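# Lift the flat cardboard box by its front wall

## Task

Raise the flat cardboard box off the table and end with it hanging above the table, still unfolded, held in the right hand only by its front wall (the narrow panel on the sheet edge opposite the lid), with no other panel in the grip.

## Robot and tools

Robot: two arms, left_arm and right_arm. right_arm carries a right hand and left_arm a mirrored left hand. Base poses in the scene frame: left_arm at (-0.007, +0.247, +0.003) m, quat_wxyz (+1.000, 0, 0, -0.023); right_arm at (-0.012, -0.322, -0.002) m, quat_wxyz (+1.000, 0, 0, +0.006). A post stands on the floor behind the arms, and a camera stand sits between them just behind the bases; keep clear of both.

Frames: the scene frame has its origin at table height between the arms, +z up, +x out over the table, left_arm toward +y. Each hand's reported pose (end_effector_position in metres, end_effector_quat_wxyz) is in that arm's own base frame. Motion offsets are along the axes of the current Hand target itself. Readings may be a few cm off, and an arm often rests 1 to 3 cm (sometimes 5 cm) below or short of its command without touching anything.

Hand point: a point fixed 0.05 m in front of the palm and 0.15 m out from the wrist face. Its +z runs along the straight fingers, +y out of the palm, +x across the palm away from the thumb (toward the thumb on the left hand). Straight fingertips reach 0.06 to 0.07 m past the point along +z, lying 0.06 m behind it along -y. A wrist bracket on the little-finger side can collide with things. With the thumb turned in front of the palm, the hand closes around objects about 0.035 to 0.065 m thick; thumb tip against the index pad can pinch light items.

Row layout (used by execute_actions and move): 28 numbers, each in [-1, 1], always for both arms. Order: left_arm dx, dy, dz, rx, ry, rz; left hand thumb_turn, thumb_bend, index, middle, ring, little, force_limit, speed; then the same 14 for right_arm. The six pose numbers are offsets (not poses) from the arm's Hand target at the start of the action or move, in that target's axes; 1.0 equals 0.6 m or 180 degrees, and rx, ry, rz form one rotation vector. Zeros for an arm's six pose numbers request no new motion. The six finger numbers are absolute targets: -1 open/straight, +1 closed (thumb_turn +1 puts the thumb opposite the fingers). force_limit maps -1..+1 to about 0..10 N at the fingertip (0..15 N for the two thumb motors). speed rises from near zero at -1 to full at +0.48 and above. Hand numbers never mean no change: to keep a hand as is, resend the last eight numbers actually run for it; before any, send its hand_measured plus hand_force_limit and hand_speed. For a gentle close use speed -0.94 or lower. To grip harder, raise force_limit and send a target more closed than hand_measured.

execute_actions(actions, cameras): actions is a list of actions; each action is a table of up to 15 rows, one per 1/30 s step, and a short table repeats its last row to step 15. Every row counts from the same start pose, and each new action starts from the updated Hand target, so repeating an offset keeps moving. Orientation is clipped to within 40 degrees of the measured one. Images appear only for an empty actions list or when cameras names them ("all" for every camera).

move(target, speed, blend, blocking, cameras): target is one 28-number row or a list of up to 15 rows; all rows are offsets from the same starting Hand targets, not chained. speed is path top speed in m/s, 0.002 to 4.3, default 0.25 (turns up to twice that in rad/s), one value or one per target. blend in metres rounds corners; 0 stops at each target. Paths are straight, do not avoid obstacles or the other arm, and stop after 10 s. blocking=false returns after about 0.5 s while the move continues. Its result adds a move: line such as done, off_target, moving, held or fault, plus limits=paced (pose clipped) or limits=held (steps withheld).

wait(seconds 0 to 3600) lets the scene run without new commands. stop brakes a running move. zoom_image(camera, region [x0, y0, x1, y1], at most 504 by 504 pixels) enlarges part of the newest image. show_instructions shows the reference pages (including a box data card). finished_scene(scene 1) ends the scene permanently.

Cameras: cam_head_left, cam_head_right, cam_high, cam_low (896x504 each), cam_left_wrist, cam_right_wrist (672x504, fisheye).

Results: Hand target (your last commanded pose, base for the next offsets), hand pose, joint positions, velocities and torques, and per hand hand_measured, hand_stopped_by (moving, target, force, stalled, fault), hand_load_n (positive when pushed open; a drop to about 0 signals a lost grip), hand_force_limit, hand_speed. A MOTOR HOT line warns of heat near 85 °C; at 100 °C that arm goes limp for 30 to 60 s (OVER-TEMPERATURE FAULT).

Avoid: letting anything fall off the table or drop even slightly, releasing moving parts, fast impacts or hard presses, especially against fixed objects, any contact or squeeze between the two hands or arms, heavy or fast-swung loads on the fingers, and long stretched or straining holds that heat motors. Ease off a blocked push by commanding back past the hand point.

Each tool is called by a JSON object that holds its "method" and its "body".

Reference images:

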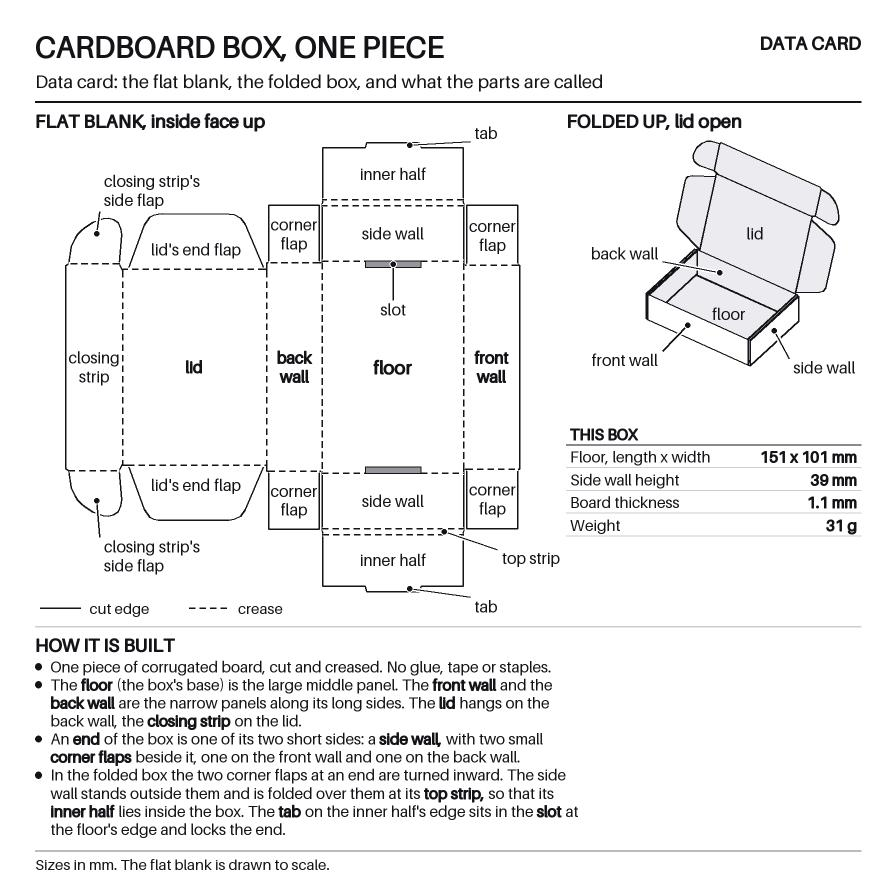

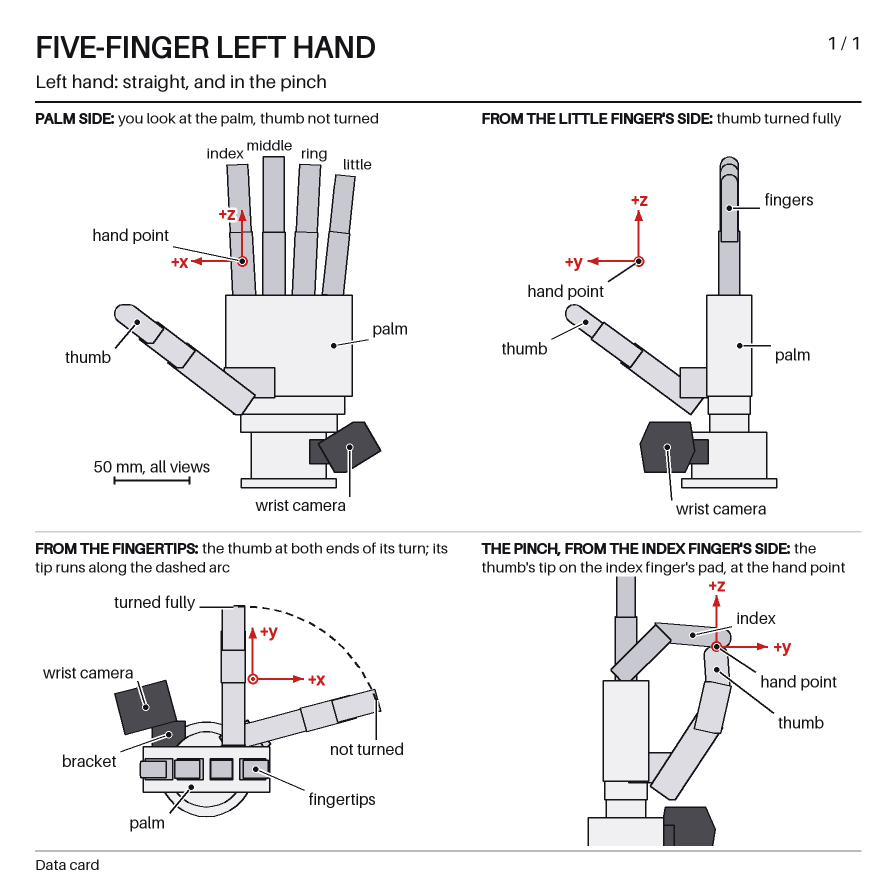

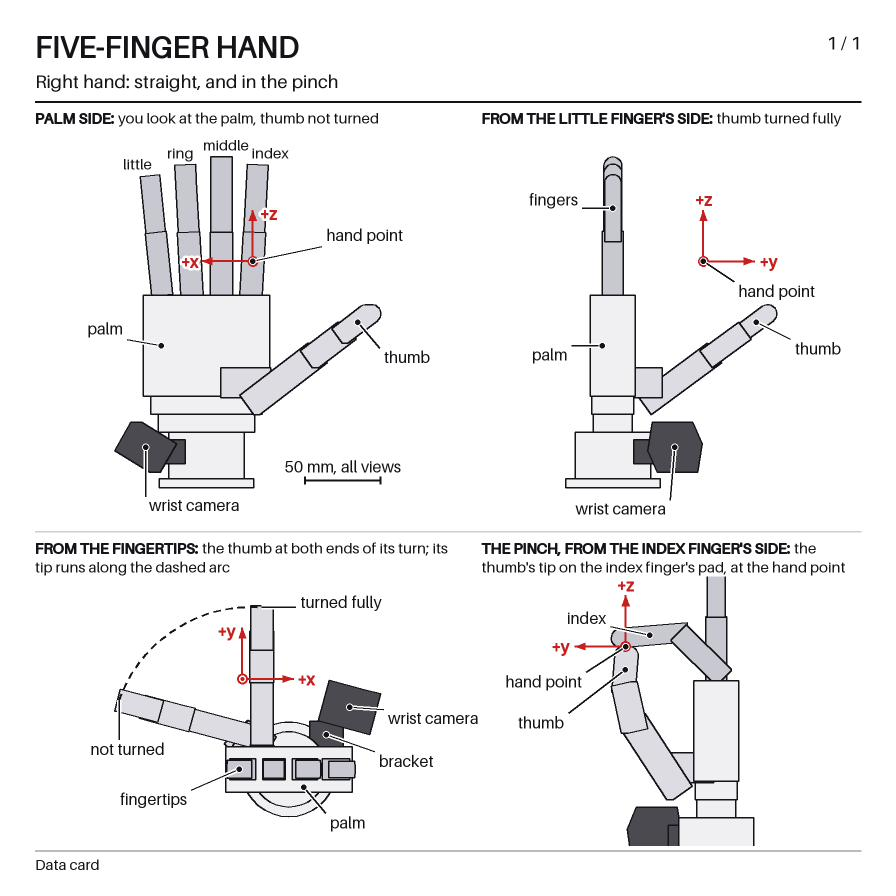

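## Session

{"method": "execute_actions", "body": {"actions": []}}

Scene clock: 0.00 s.
left_arm: end_effector_position=(+0.6675, +0.3372, +0.3016) hand_measured=(-1.000, -1.000, -1.000, -1.000, -1.000, -1.000) hand_load_n=(+0.0, +0.0, +0.0, -0.5, +0.0, +0.0) hand_stopped_by=(target, target, target, target, target, target) hand_force_limit=0.00 hand_speed=-0.80 end_effector_quat_wxyz=(+0.276, +0.817, +0.383, +0.330) | right_arm: end_effector_position=(+0.3583, -0.2608, +0.2393) hand_measured=(-1.000, -1.000, -1.000, -1.000, -1.000, -1.000) hand_load_n=(+0.0, +0.0, +0.0, +0.0, +0.0, +0.0) hand_stopped_by=(target, target, target, target, target, target) hand_force_limit=0.00 hand_speed=-0.80 end_effector_quat_wxyz=(-0.008, -0.088, +0.929, -0.359)
Joint positions: left_arm=[0.676 1.851 1.734 -0.822 0.676 -1.999] | right_arm=[-0.499 1.233 1.185 -1.068 0.599 0.74]
Joint velocities: within noise
Joint torques (N m): no reading
Motor temperatures (°C): left_arm=[29 25 24 22 25 24] | right_arm=[28 27 30 22 27 25]
Heat: left arm: hottest waist 29 °C; right arm: hottest elbow 30 °C.
Hand target: left_arm +0.6704, +0.3394, +0.3235; +0.272, +0.816, +0.374, +0.348 | right_arm +0.3637, -0.2636, +0.2479; +0.000, -0.085, +0.927, -0.364

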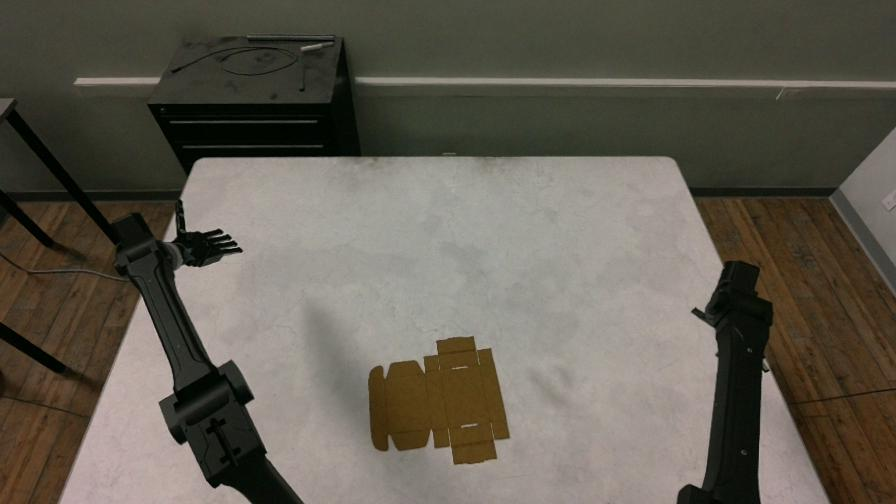

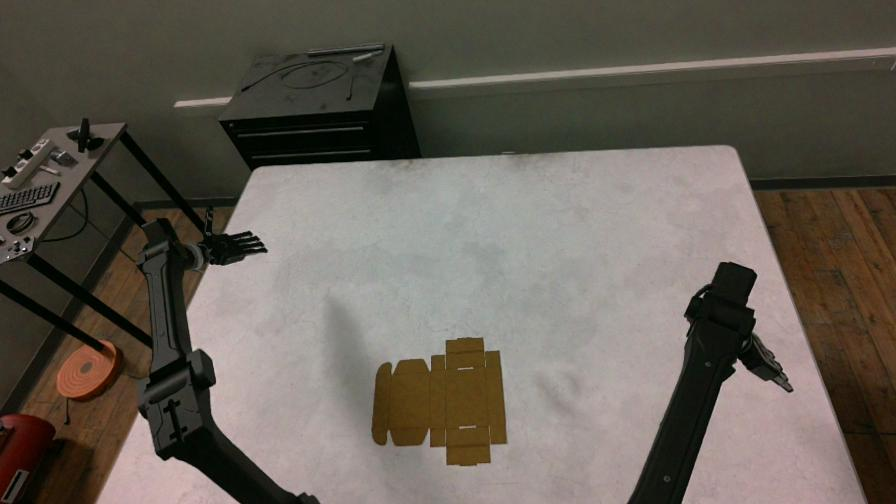

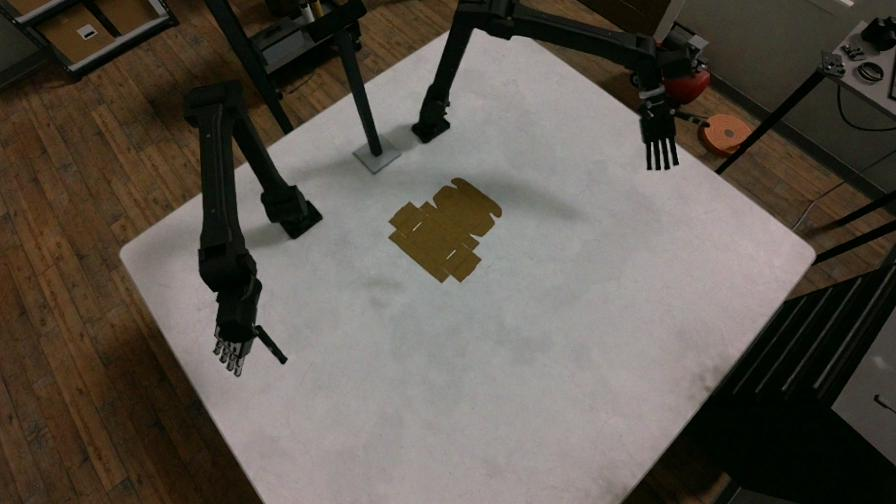

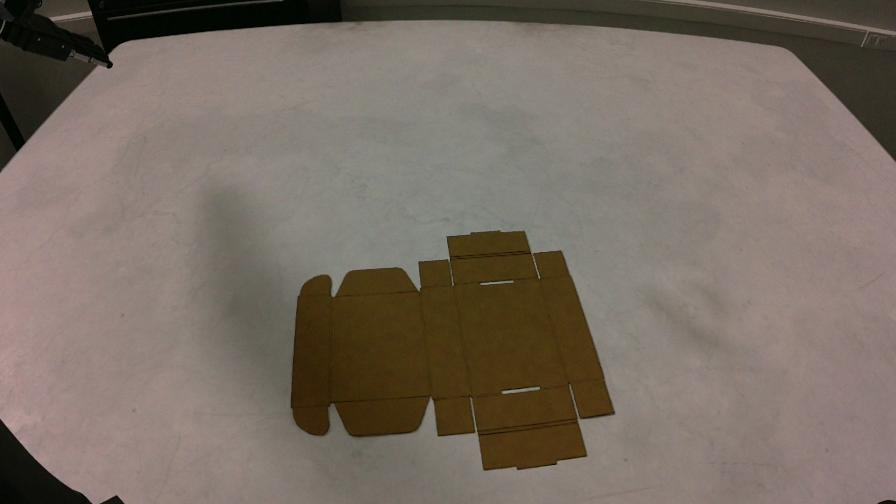

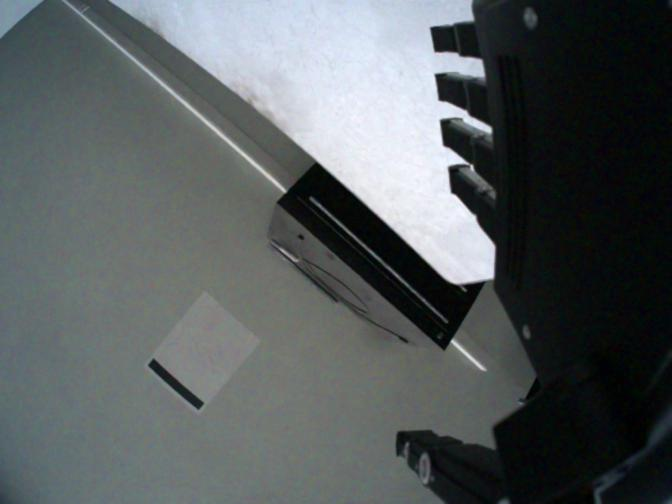

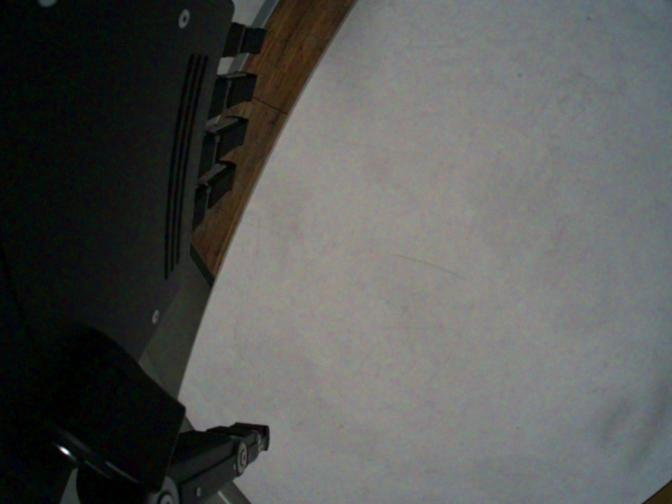

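{"method": "zoom_image", "body": {"camera": "cam_high", "region": [260, 90, 520, 300]}}

{"method": "zoom_image", "body": {"camera": "cam_head_left", "region": [340, 320, 540, 480]}}

{"method": "zoom_image", "body": {"camera": "cam_high", "region": [100, 200, 404, 504]}}

Scaled by 1.938.

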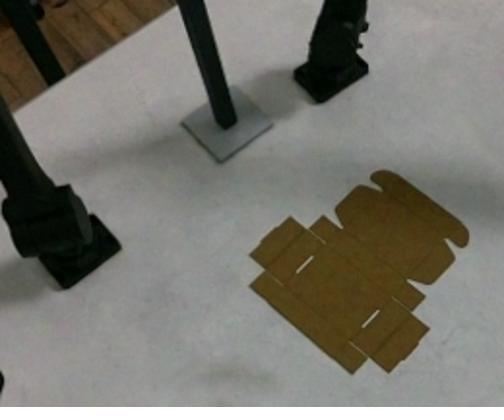

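Scaled by 2.520.

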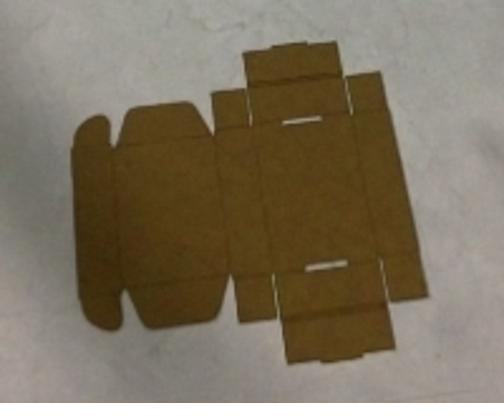

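Scaled by 1.658.

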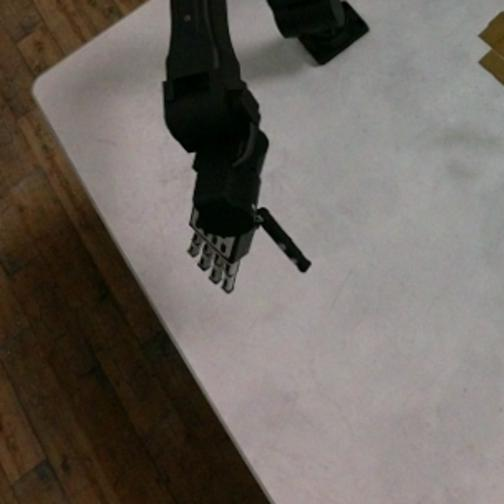

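{"method": "move", "body": {"target": [0,0,0,0,0,0,-1,-1,-1,-1,-1,-1,-1,-0.8,-0.2307,0.7598,-0.7171,-0.238,0,0.0556,-1,-1,-1,-1,-1,-1,-1,-0.8], "speed": 0.25, "cameras": ["all"]}}

Scene clock: 6.40 s.
left_arm: end_effector_position=(+0.6675, +0.3372, +0.3016) hand_measured=(-1.000, -1.000, -1.000, -1.000, -1.000, -1.000) hand_load_n=(+0.0, +0.0, +0.0, +0.0, +0.0, +0.0) hand_stopped_by=(target, target, target, target, target, target) hand_force_limit=-1.00 hand_speed=-0.80 end_effector_quat_wxyz=(+0.276, +0.817, +0.383, +0.330) | right_arm: end_effector_position=(+0.3912, +0.3643, +0.2342) hand_measured=(-1.000, -1.000, -1.000, -1.000, -1.000, -1.000) hand_load_n=(+0.0, +0.0, +0.0, +0.0, +0.5, +0.0) hand_stopped_by=(target, target, target, target, target, target) hand_force_limit=-1.00 hand_speed=-0.80 end_effector_quat_wxyz=(-0.029, -0.076, +0.997, +0.014)
Joint positions: left_arm=[0.676 1.851 1.734 -0.822 0.676 -1.999] | right_arm=[0.66 1.606 1.594 -1.591 -0.056 2.077]
Joint torques (N m): left_arm=[-0.85 -15.21 10.84 1.54 0.45 -0.05] | right_arm=[2.14 -13.92 13.46 0.17 -0.15 0.19]
Heat: left arm: hottest waist 29 °C; right arm: hottest elbow 31 °C.
Hand target: left_arm +0.6704, +0.3394, +0.3235; +0.272, +0.816, +0.374, +0.348 | right_arm +0.4015, +0.3772, +0.2473; +0.000, +0.000, +1.000, +0.000
Off the commanded pose: left_arm 0.022 m, 2 deg | right_arm 0.021 m, 10 deg.
joint sent to its limit (right arm) — joint 6 (wrist roll), upper limit. The joint targets are off in orientation, not in position.
move: off_target (right_arm)

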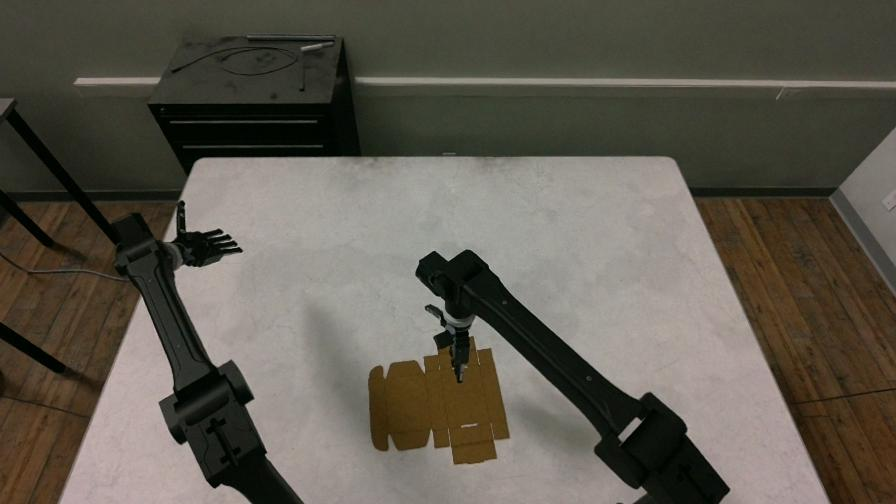

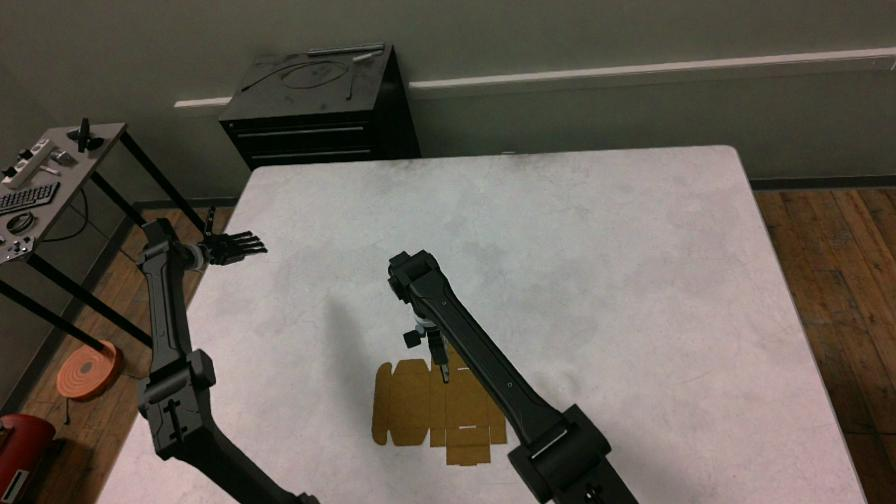

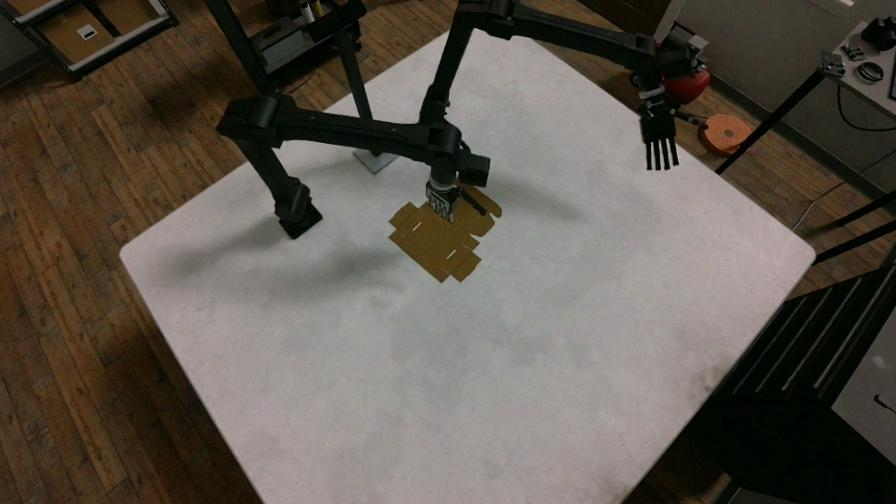

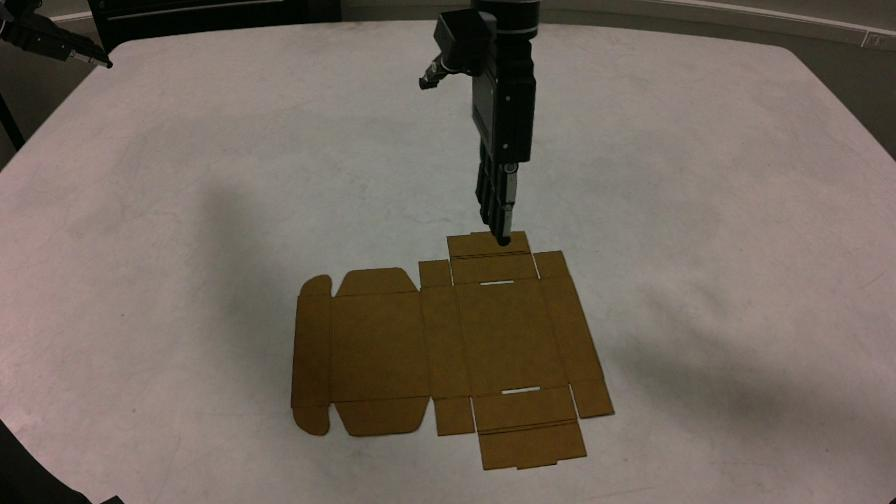

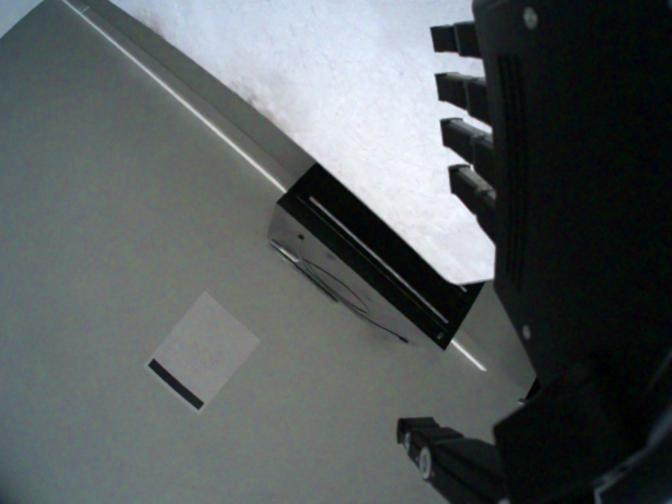

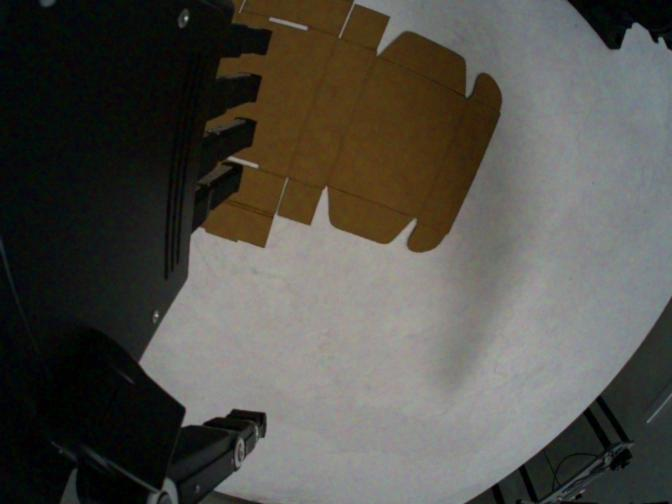

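{"method": "move", "body": {"target": [0,0,0,0,0,0,-1,-1,-1,-1,-1,-1,-1,-0.8,0,0,0.22,0,0,-0.0556,-1,-1,-1,-1,-1,-1,-1,-0.8], "speed": 0.15, "cameras": ["all"]}}

Scene clock: 13.40 s.
left_arm: end_effector_position=(+0.6675, +0.3372, +0.3016) hand_measured=(-1.000, -1.000, -1.000, -1.000, -1.000, -1.000) hand_load_n=(+0.0, +0.0, +0.0, +0.0, +0.0, +0.5) hand_stopped_by=(target, target, target, target, target, target) hand_force_limit=-1.00 hand_speed=-0.80 end_effector_quat_wxyz=(+0.276, +0.817, +0.383, +0.330) | right_arm: end_effector_position=(+0.4057, +0.3736, +0.1251) hand_measured=(-1.000, -1.000, -1.000, -1.000, -1.000, -1.000) hand_load_n=(+0.0, +0.0, +0.0, +0.0, -0.5, +0.0) hand_stopped_by=(target, target, target, target, target, target) hand_force_limit=-1.00 hand_speed=-0.80 end_effector_quat_wxyz=(+0.004, -0.084, +0.996, +0.004)
Joint positions: left_arm=[0.676 1.851 1.734 -0.822 0.676 -1.999] | right_arm=[0.676 1.664 1.376 -1.271 -0.003 2.077]
Joint torques (N m): left_arm=[-0.91 -15.09 10.84 1.54 0.45 -0.05] | right_arm=[2.73 -14.56 8.28 0.58 0 0.09]
Heat: left arm: hottest waist 29 °C; right arm: hottest elbow 31 °C.
Hand target: left_arm +0.6704, +0.3394, +0.3235; +0.272, +0.816, +0.374, +0.348 | right_arm +0.4014, +0.3773, +0.1153; +0.000, -0.087, +0.996, +0.000
Off the commanded pose: left_arm 0.022 m, 2 deg | right_arm 0.011 m, 1 deg.
move: off_target (right_arm)

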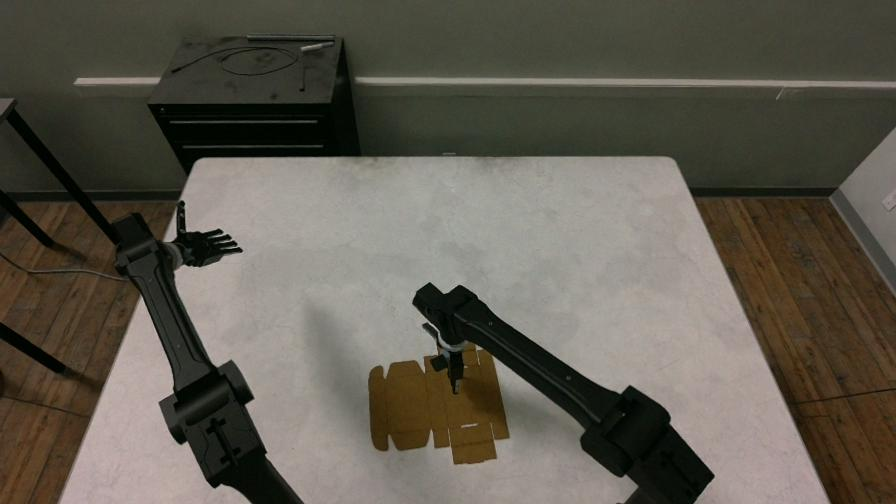

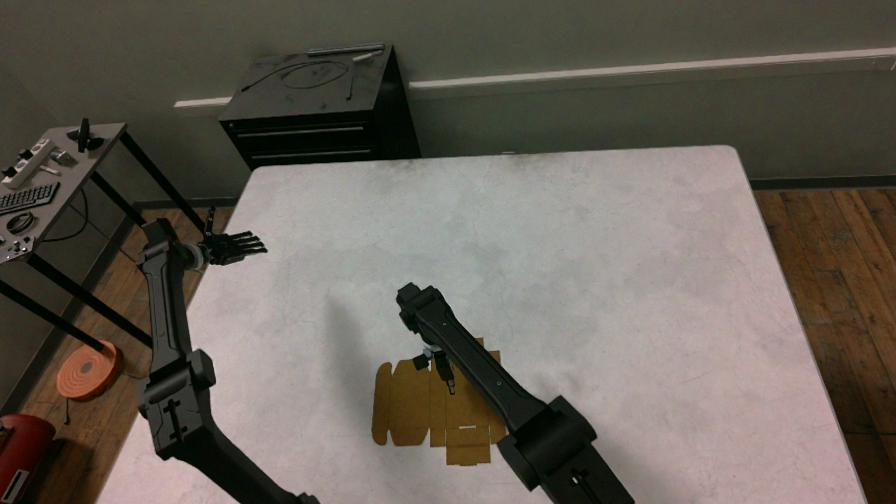

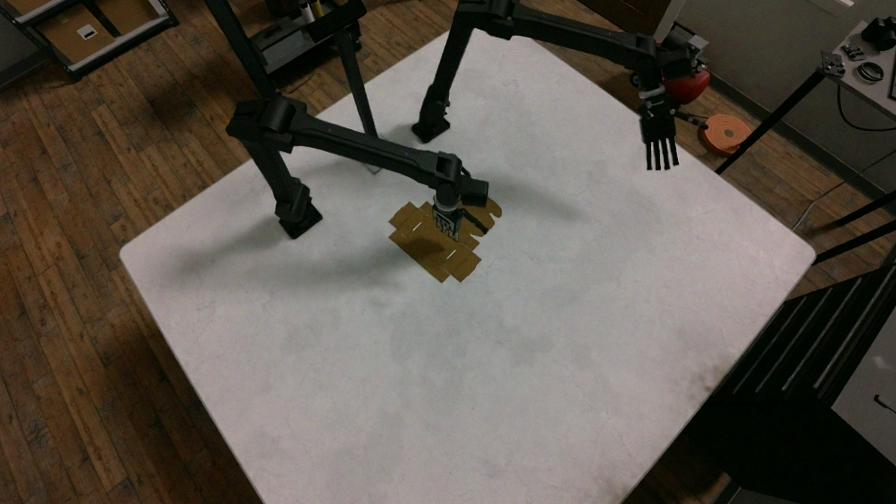

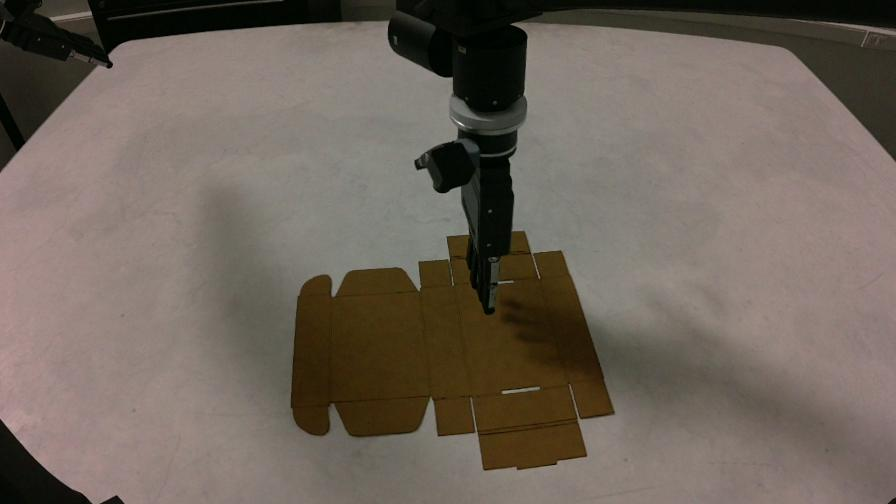

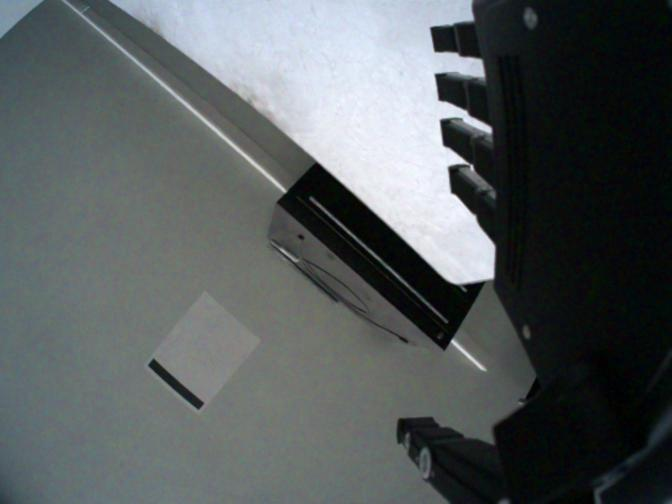

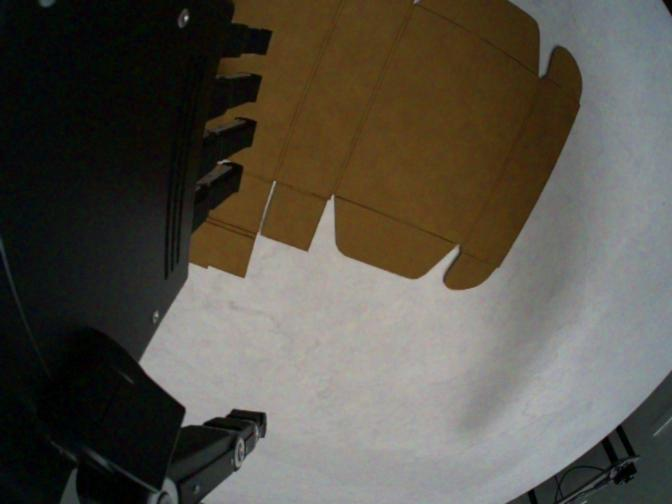

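{"method": "move", "body": {"target": [0,0,0,0,0,0,-1,-1,-1,-1,-1,-1,-1,-0.8,0,0,0.07,0,0,0,-1,-1,-1,-1,-1,-1,-1,-0.8], "speed": 0.1, "cameras": ["cam_low","cam_right_wrist"]}}

Scene clock: 14.50 s.
left_arm: end_effector_position=(+0.6675, +0.3372, +0.3016) hand_measured=(-1.000, -1.000, -1.000, -1.000, -1.000, -1.000) hand_load_n=(+0.0, +0.0, +0.0, +0.0, +0.0, +0.0) hand_stopped_by=(target, target, target, target, target, target) hand_force_limit=-1.00 hand_speed=-0.80 end_effector_quat_wxyz=(+0.276, +0.817, +0.383, +0.330) | right_arm: end_effector_position=(+0.4067, +0.3748, +0.0880) hand_measured=(-1.000, -1.000, -1.000, -1.000, -1.000, -1.000) hand_load_n=(+0.0, -0.5, +0.0, +0.0, +0.0, +0.0) hand_stopped_by=(target, target, target, target, target, target) hand_force_limit=-1.00 hand_speed=-0.80 end_effector_quat_wxyz=(+0.007, -0.085, +0.996, +0.006)
Joint positions: left_arm=[0.676 1.851 1.734 -0.822 0.676 -1.999] | right_arm=[0.676 1.695 1.312 -1.168 -0.003 2.077]
Joint torques (N m): left_arm=[-0.85 -15.03 10.84 1.55 0.45 -0.05] | right_arm=[2.55 -14.21 7.73 0.7 -0.01 0.11]
Heat: left arm: hottest waist 29 °C; right arm: hottest elbow 32 °C.
Hand target: left_arm +0.6704, +0.3394, +0.3235; +0.272, +0.816, +0.374, +0.348 | right_arm +0.4014, +0.3772, +0.0734; +0.000, -0.087, +0.996, +0.000
Off the commanded pose: left_arm 0.022 m, 2 deg | right_arm 0.016 m, 1 deg.
move: off_target (right_arm)

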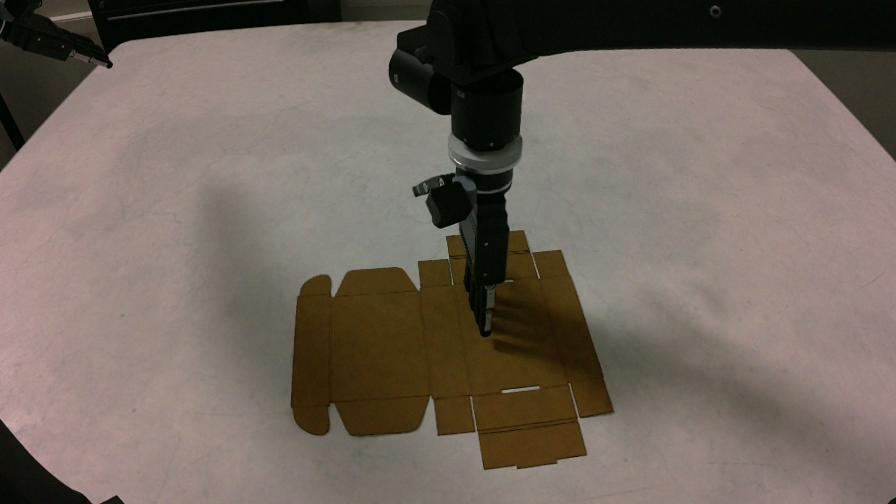

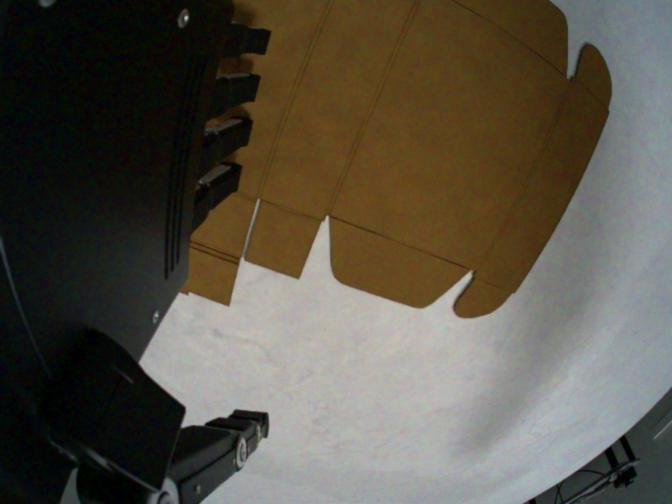

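{"method": "move", "body": {"target": [0,0,0,0,0,0,-1,-1,-1,-1,-1,-1,-1,-0.8,0,0,0.03,0,0,0,-1,-1,-1,-1,-1,-1,-1,-0.8], "speed": 0.05, "cameras": ["cam_low","cam_right_wrist"]}}

Scene clock: 15.40 s.
left_arm: end_effector_position=(+0.6675, +0.3372, +0.3016) hand_measured=(-1.000, -1.000, -1.000, -1.000, -1.000, -1.000) hand_load_n=(+0.0, +0.0, +0.0, +0.0, +0.0, +0.0) hand_stopped_by=(target, target, target, target, target, target) hand_force_limit=-1.00 hand_speed=-0.80 end_effector_quat_wxyz=(+0.276, +0.817, +0.383, +0.330) | right_arm: end_effector_position=(+0.4080, +0.3774, +0.0877) hand_measured=(-1.000, -1.000, -1.000, -1.000, -1.000, -1.000) hand_load_n=(+0.0, +0.0, +0.0, +0.0, +0.0, +0.0) hand_stopped_by=(target, target, target, target, target, target) hand_force_limit=-1.00 hand_speed=-0.80 end_effector_quat_wxyz=(+0.014, -0.086, +0.996, +0.011)
Joint positions: left_arm=[0.676 1.851 1.734 -0.822 0.676 -1.999] | right_arm=[0.678 1.692 1.304 -1.146 -0.003 2.077]
Joint torques (N m): left_arm=[-0.79 -15.03 10.86 1.52 0.45 -0.05] | right_arm=[2.55 -11.87 6.2 1.57 0.01 0.09]
Heat: left arm: hottest waist 29 °C; right arm: hottest elbow 32 °C.
Hand target: left_arm +0.6704, +0.3394, +0.3235; +0.272, +0.816, +0.374, +0.348 | right_arm +0.4013, +0.3773, +0.0552; +0.000, -0.087, +0.996, +0.000
Off the commanded pose: left_arm 0.022 m, 2 deg | right_arm 0.033 m, 2 deg.
move: off_target (right_arm)

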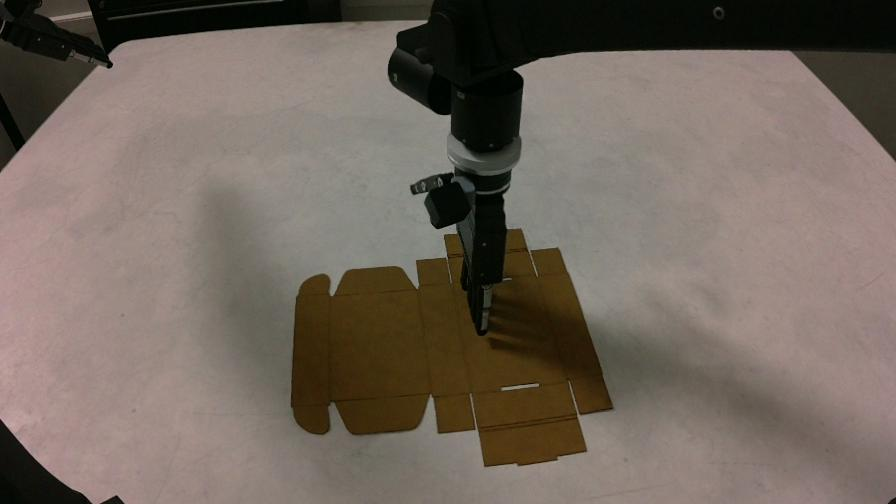

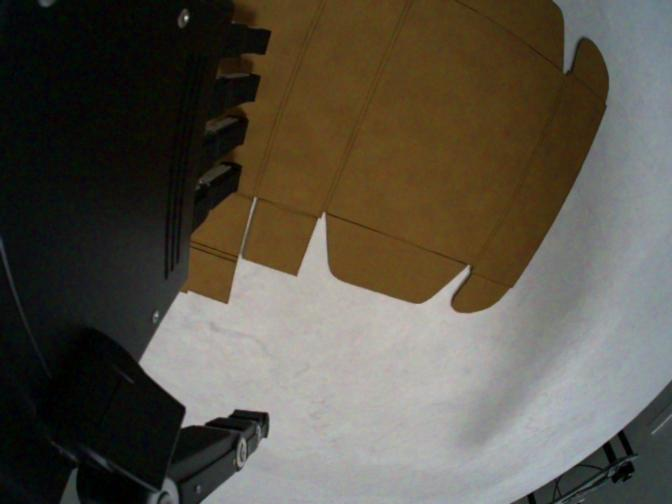

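{"method": "move", "body": {"target": [0,0,0,0,0,0,-1,-1,-1,-1,-1,-1,-1,-0.8,0.0289,-0.1642,0,0,0,0,-1,-1,-1,-1,-1,-1,-1,-0.8], "speed": 0.08, "cameras": ["cam_low","cam_head_left","cam_right_wrist"]}}

Scene clock: 17.67 s.
left_arm: end_effector_position=(+0.6675, +0.3372, +0.3016) hand_measured=(-1.000, -1.000, -1.000, -1.000, -1.000, -1.000) hand_load_n=(+0.0, +0.0, +0.0, +0.0, +0.0, +0.0) hand_stopped_by=(target, target, target, target, target, target) hand_force_limit=-1.00 hand_speed=-0.80 end_effector_quat_wxyz=(+0.276, +0.817, +0.383, +0.330) | right_arm: end_effector_position=(+0.4109, +0.2973, +0.0880) hand_measured=(-1.000, -1.000, -1.000, -1.000, -1.000, -1.000) hand_load_n=(+0.0, +0.0, +0.0, -4.0, +0.0, +0.0) hand_stopped_by=(target, target, target, target, target, target) hand_force_limit=-1.00 hand_speed=-0.80 end_effector_quat_wxyz=(+0.028, -0.089, +0.995, +0.022)
Joint positions: left_arm=[0.676 1.851 1.734 -0.822 0.676 -1.999] | right_arm=[0.531 1.569 1.142 -1.075 -0.015 1.924]
Joint torques (N m): left_arm=[-0.79 -15.15 10.82 1.54 0.46 -0.05] | right_arm=[-0.03 -10.99 5.3 0.28 0.42 -0.16]
Heat: left arm: hottest waist 29 °C; right arm: hottest elbow 32 °C.
Hand target: left_arm +0.6704, +0.3394, +0.3235; +0.272, +0.816, +0.374, +0.348 | right_arm +0.4013, +0.2773, +0.0552; +0.000, -0.087, +0.996, +0.000
Off the commanded pose: left_arm 0.022 m, 2 deg | right_arm 0.040 m, 4 deg.
move: off_target (right_arm)
Images, in order (width x height): cam_head_left 896x504, cam_low 896x504, cam_right_wrist 672x504.

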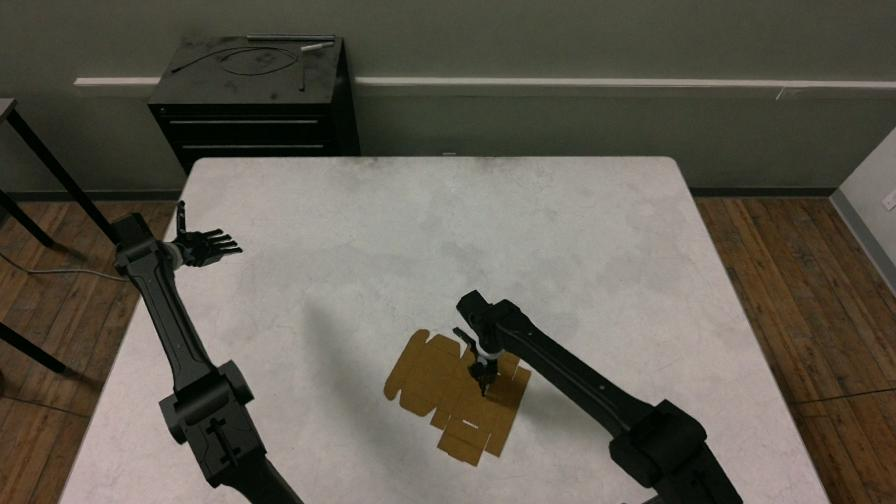

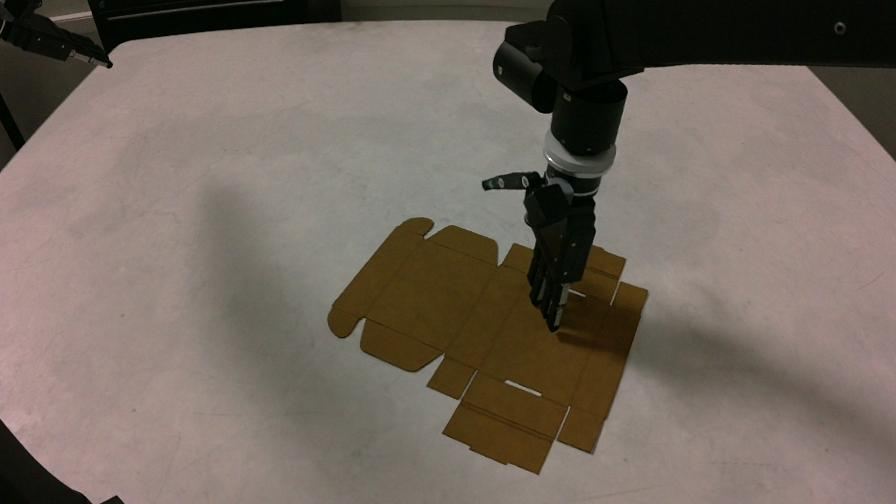

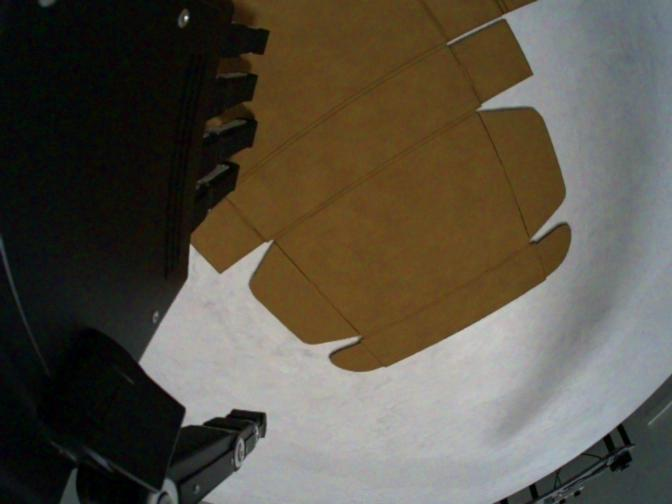

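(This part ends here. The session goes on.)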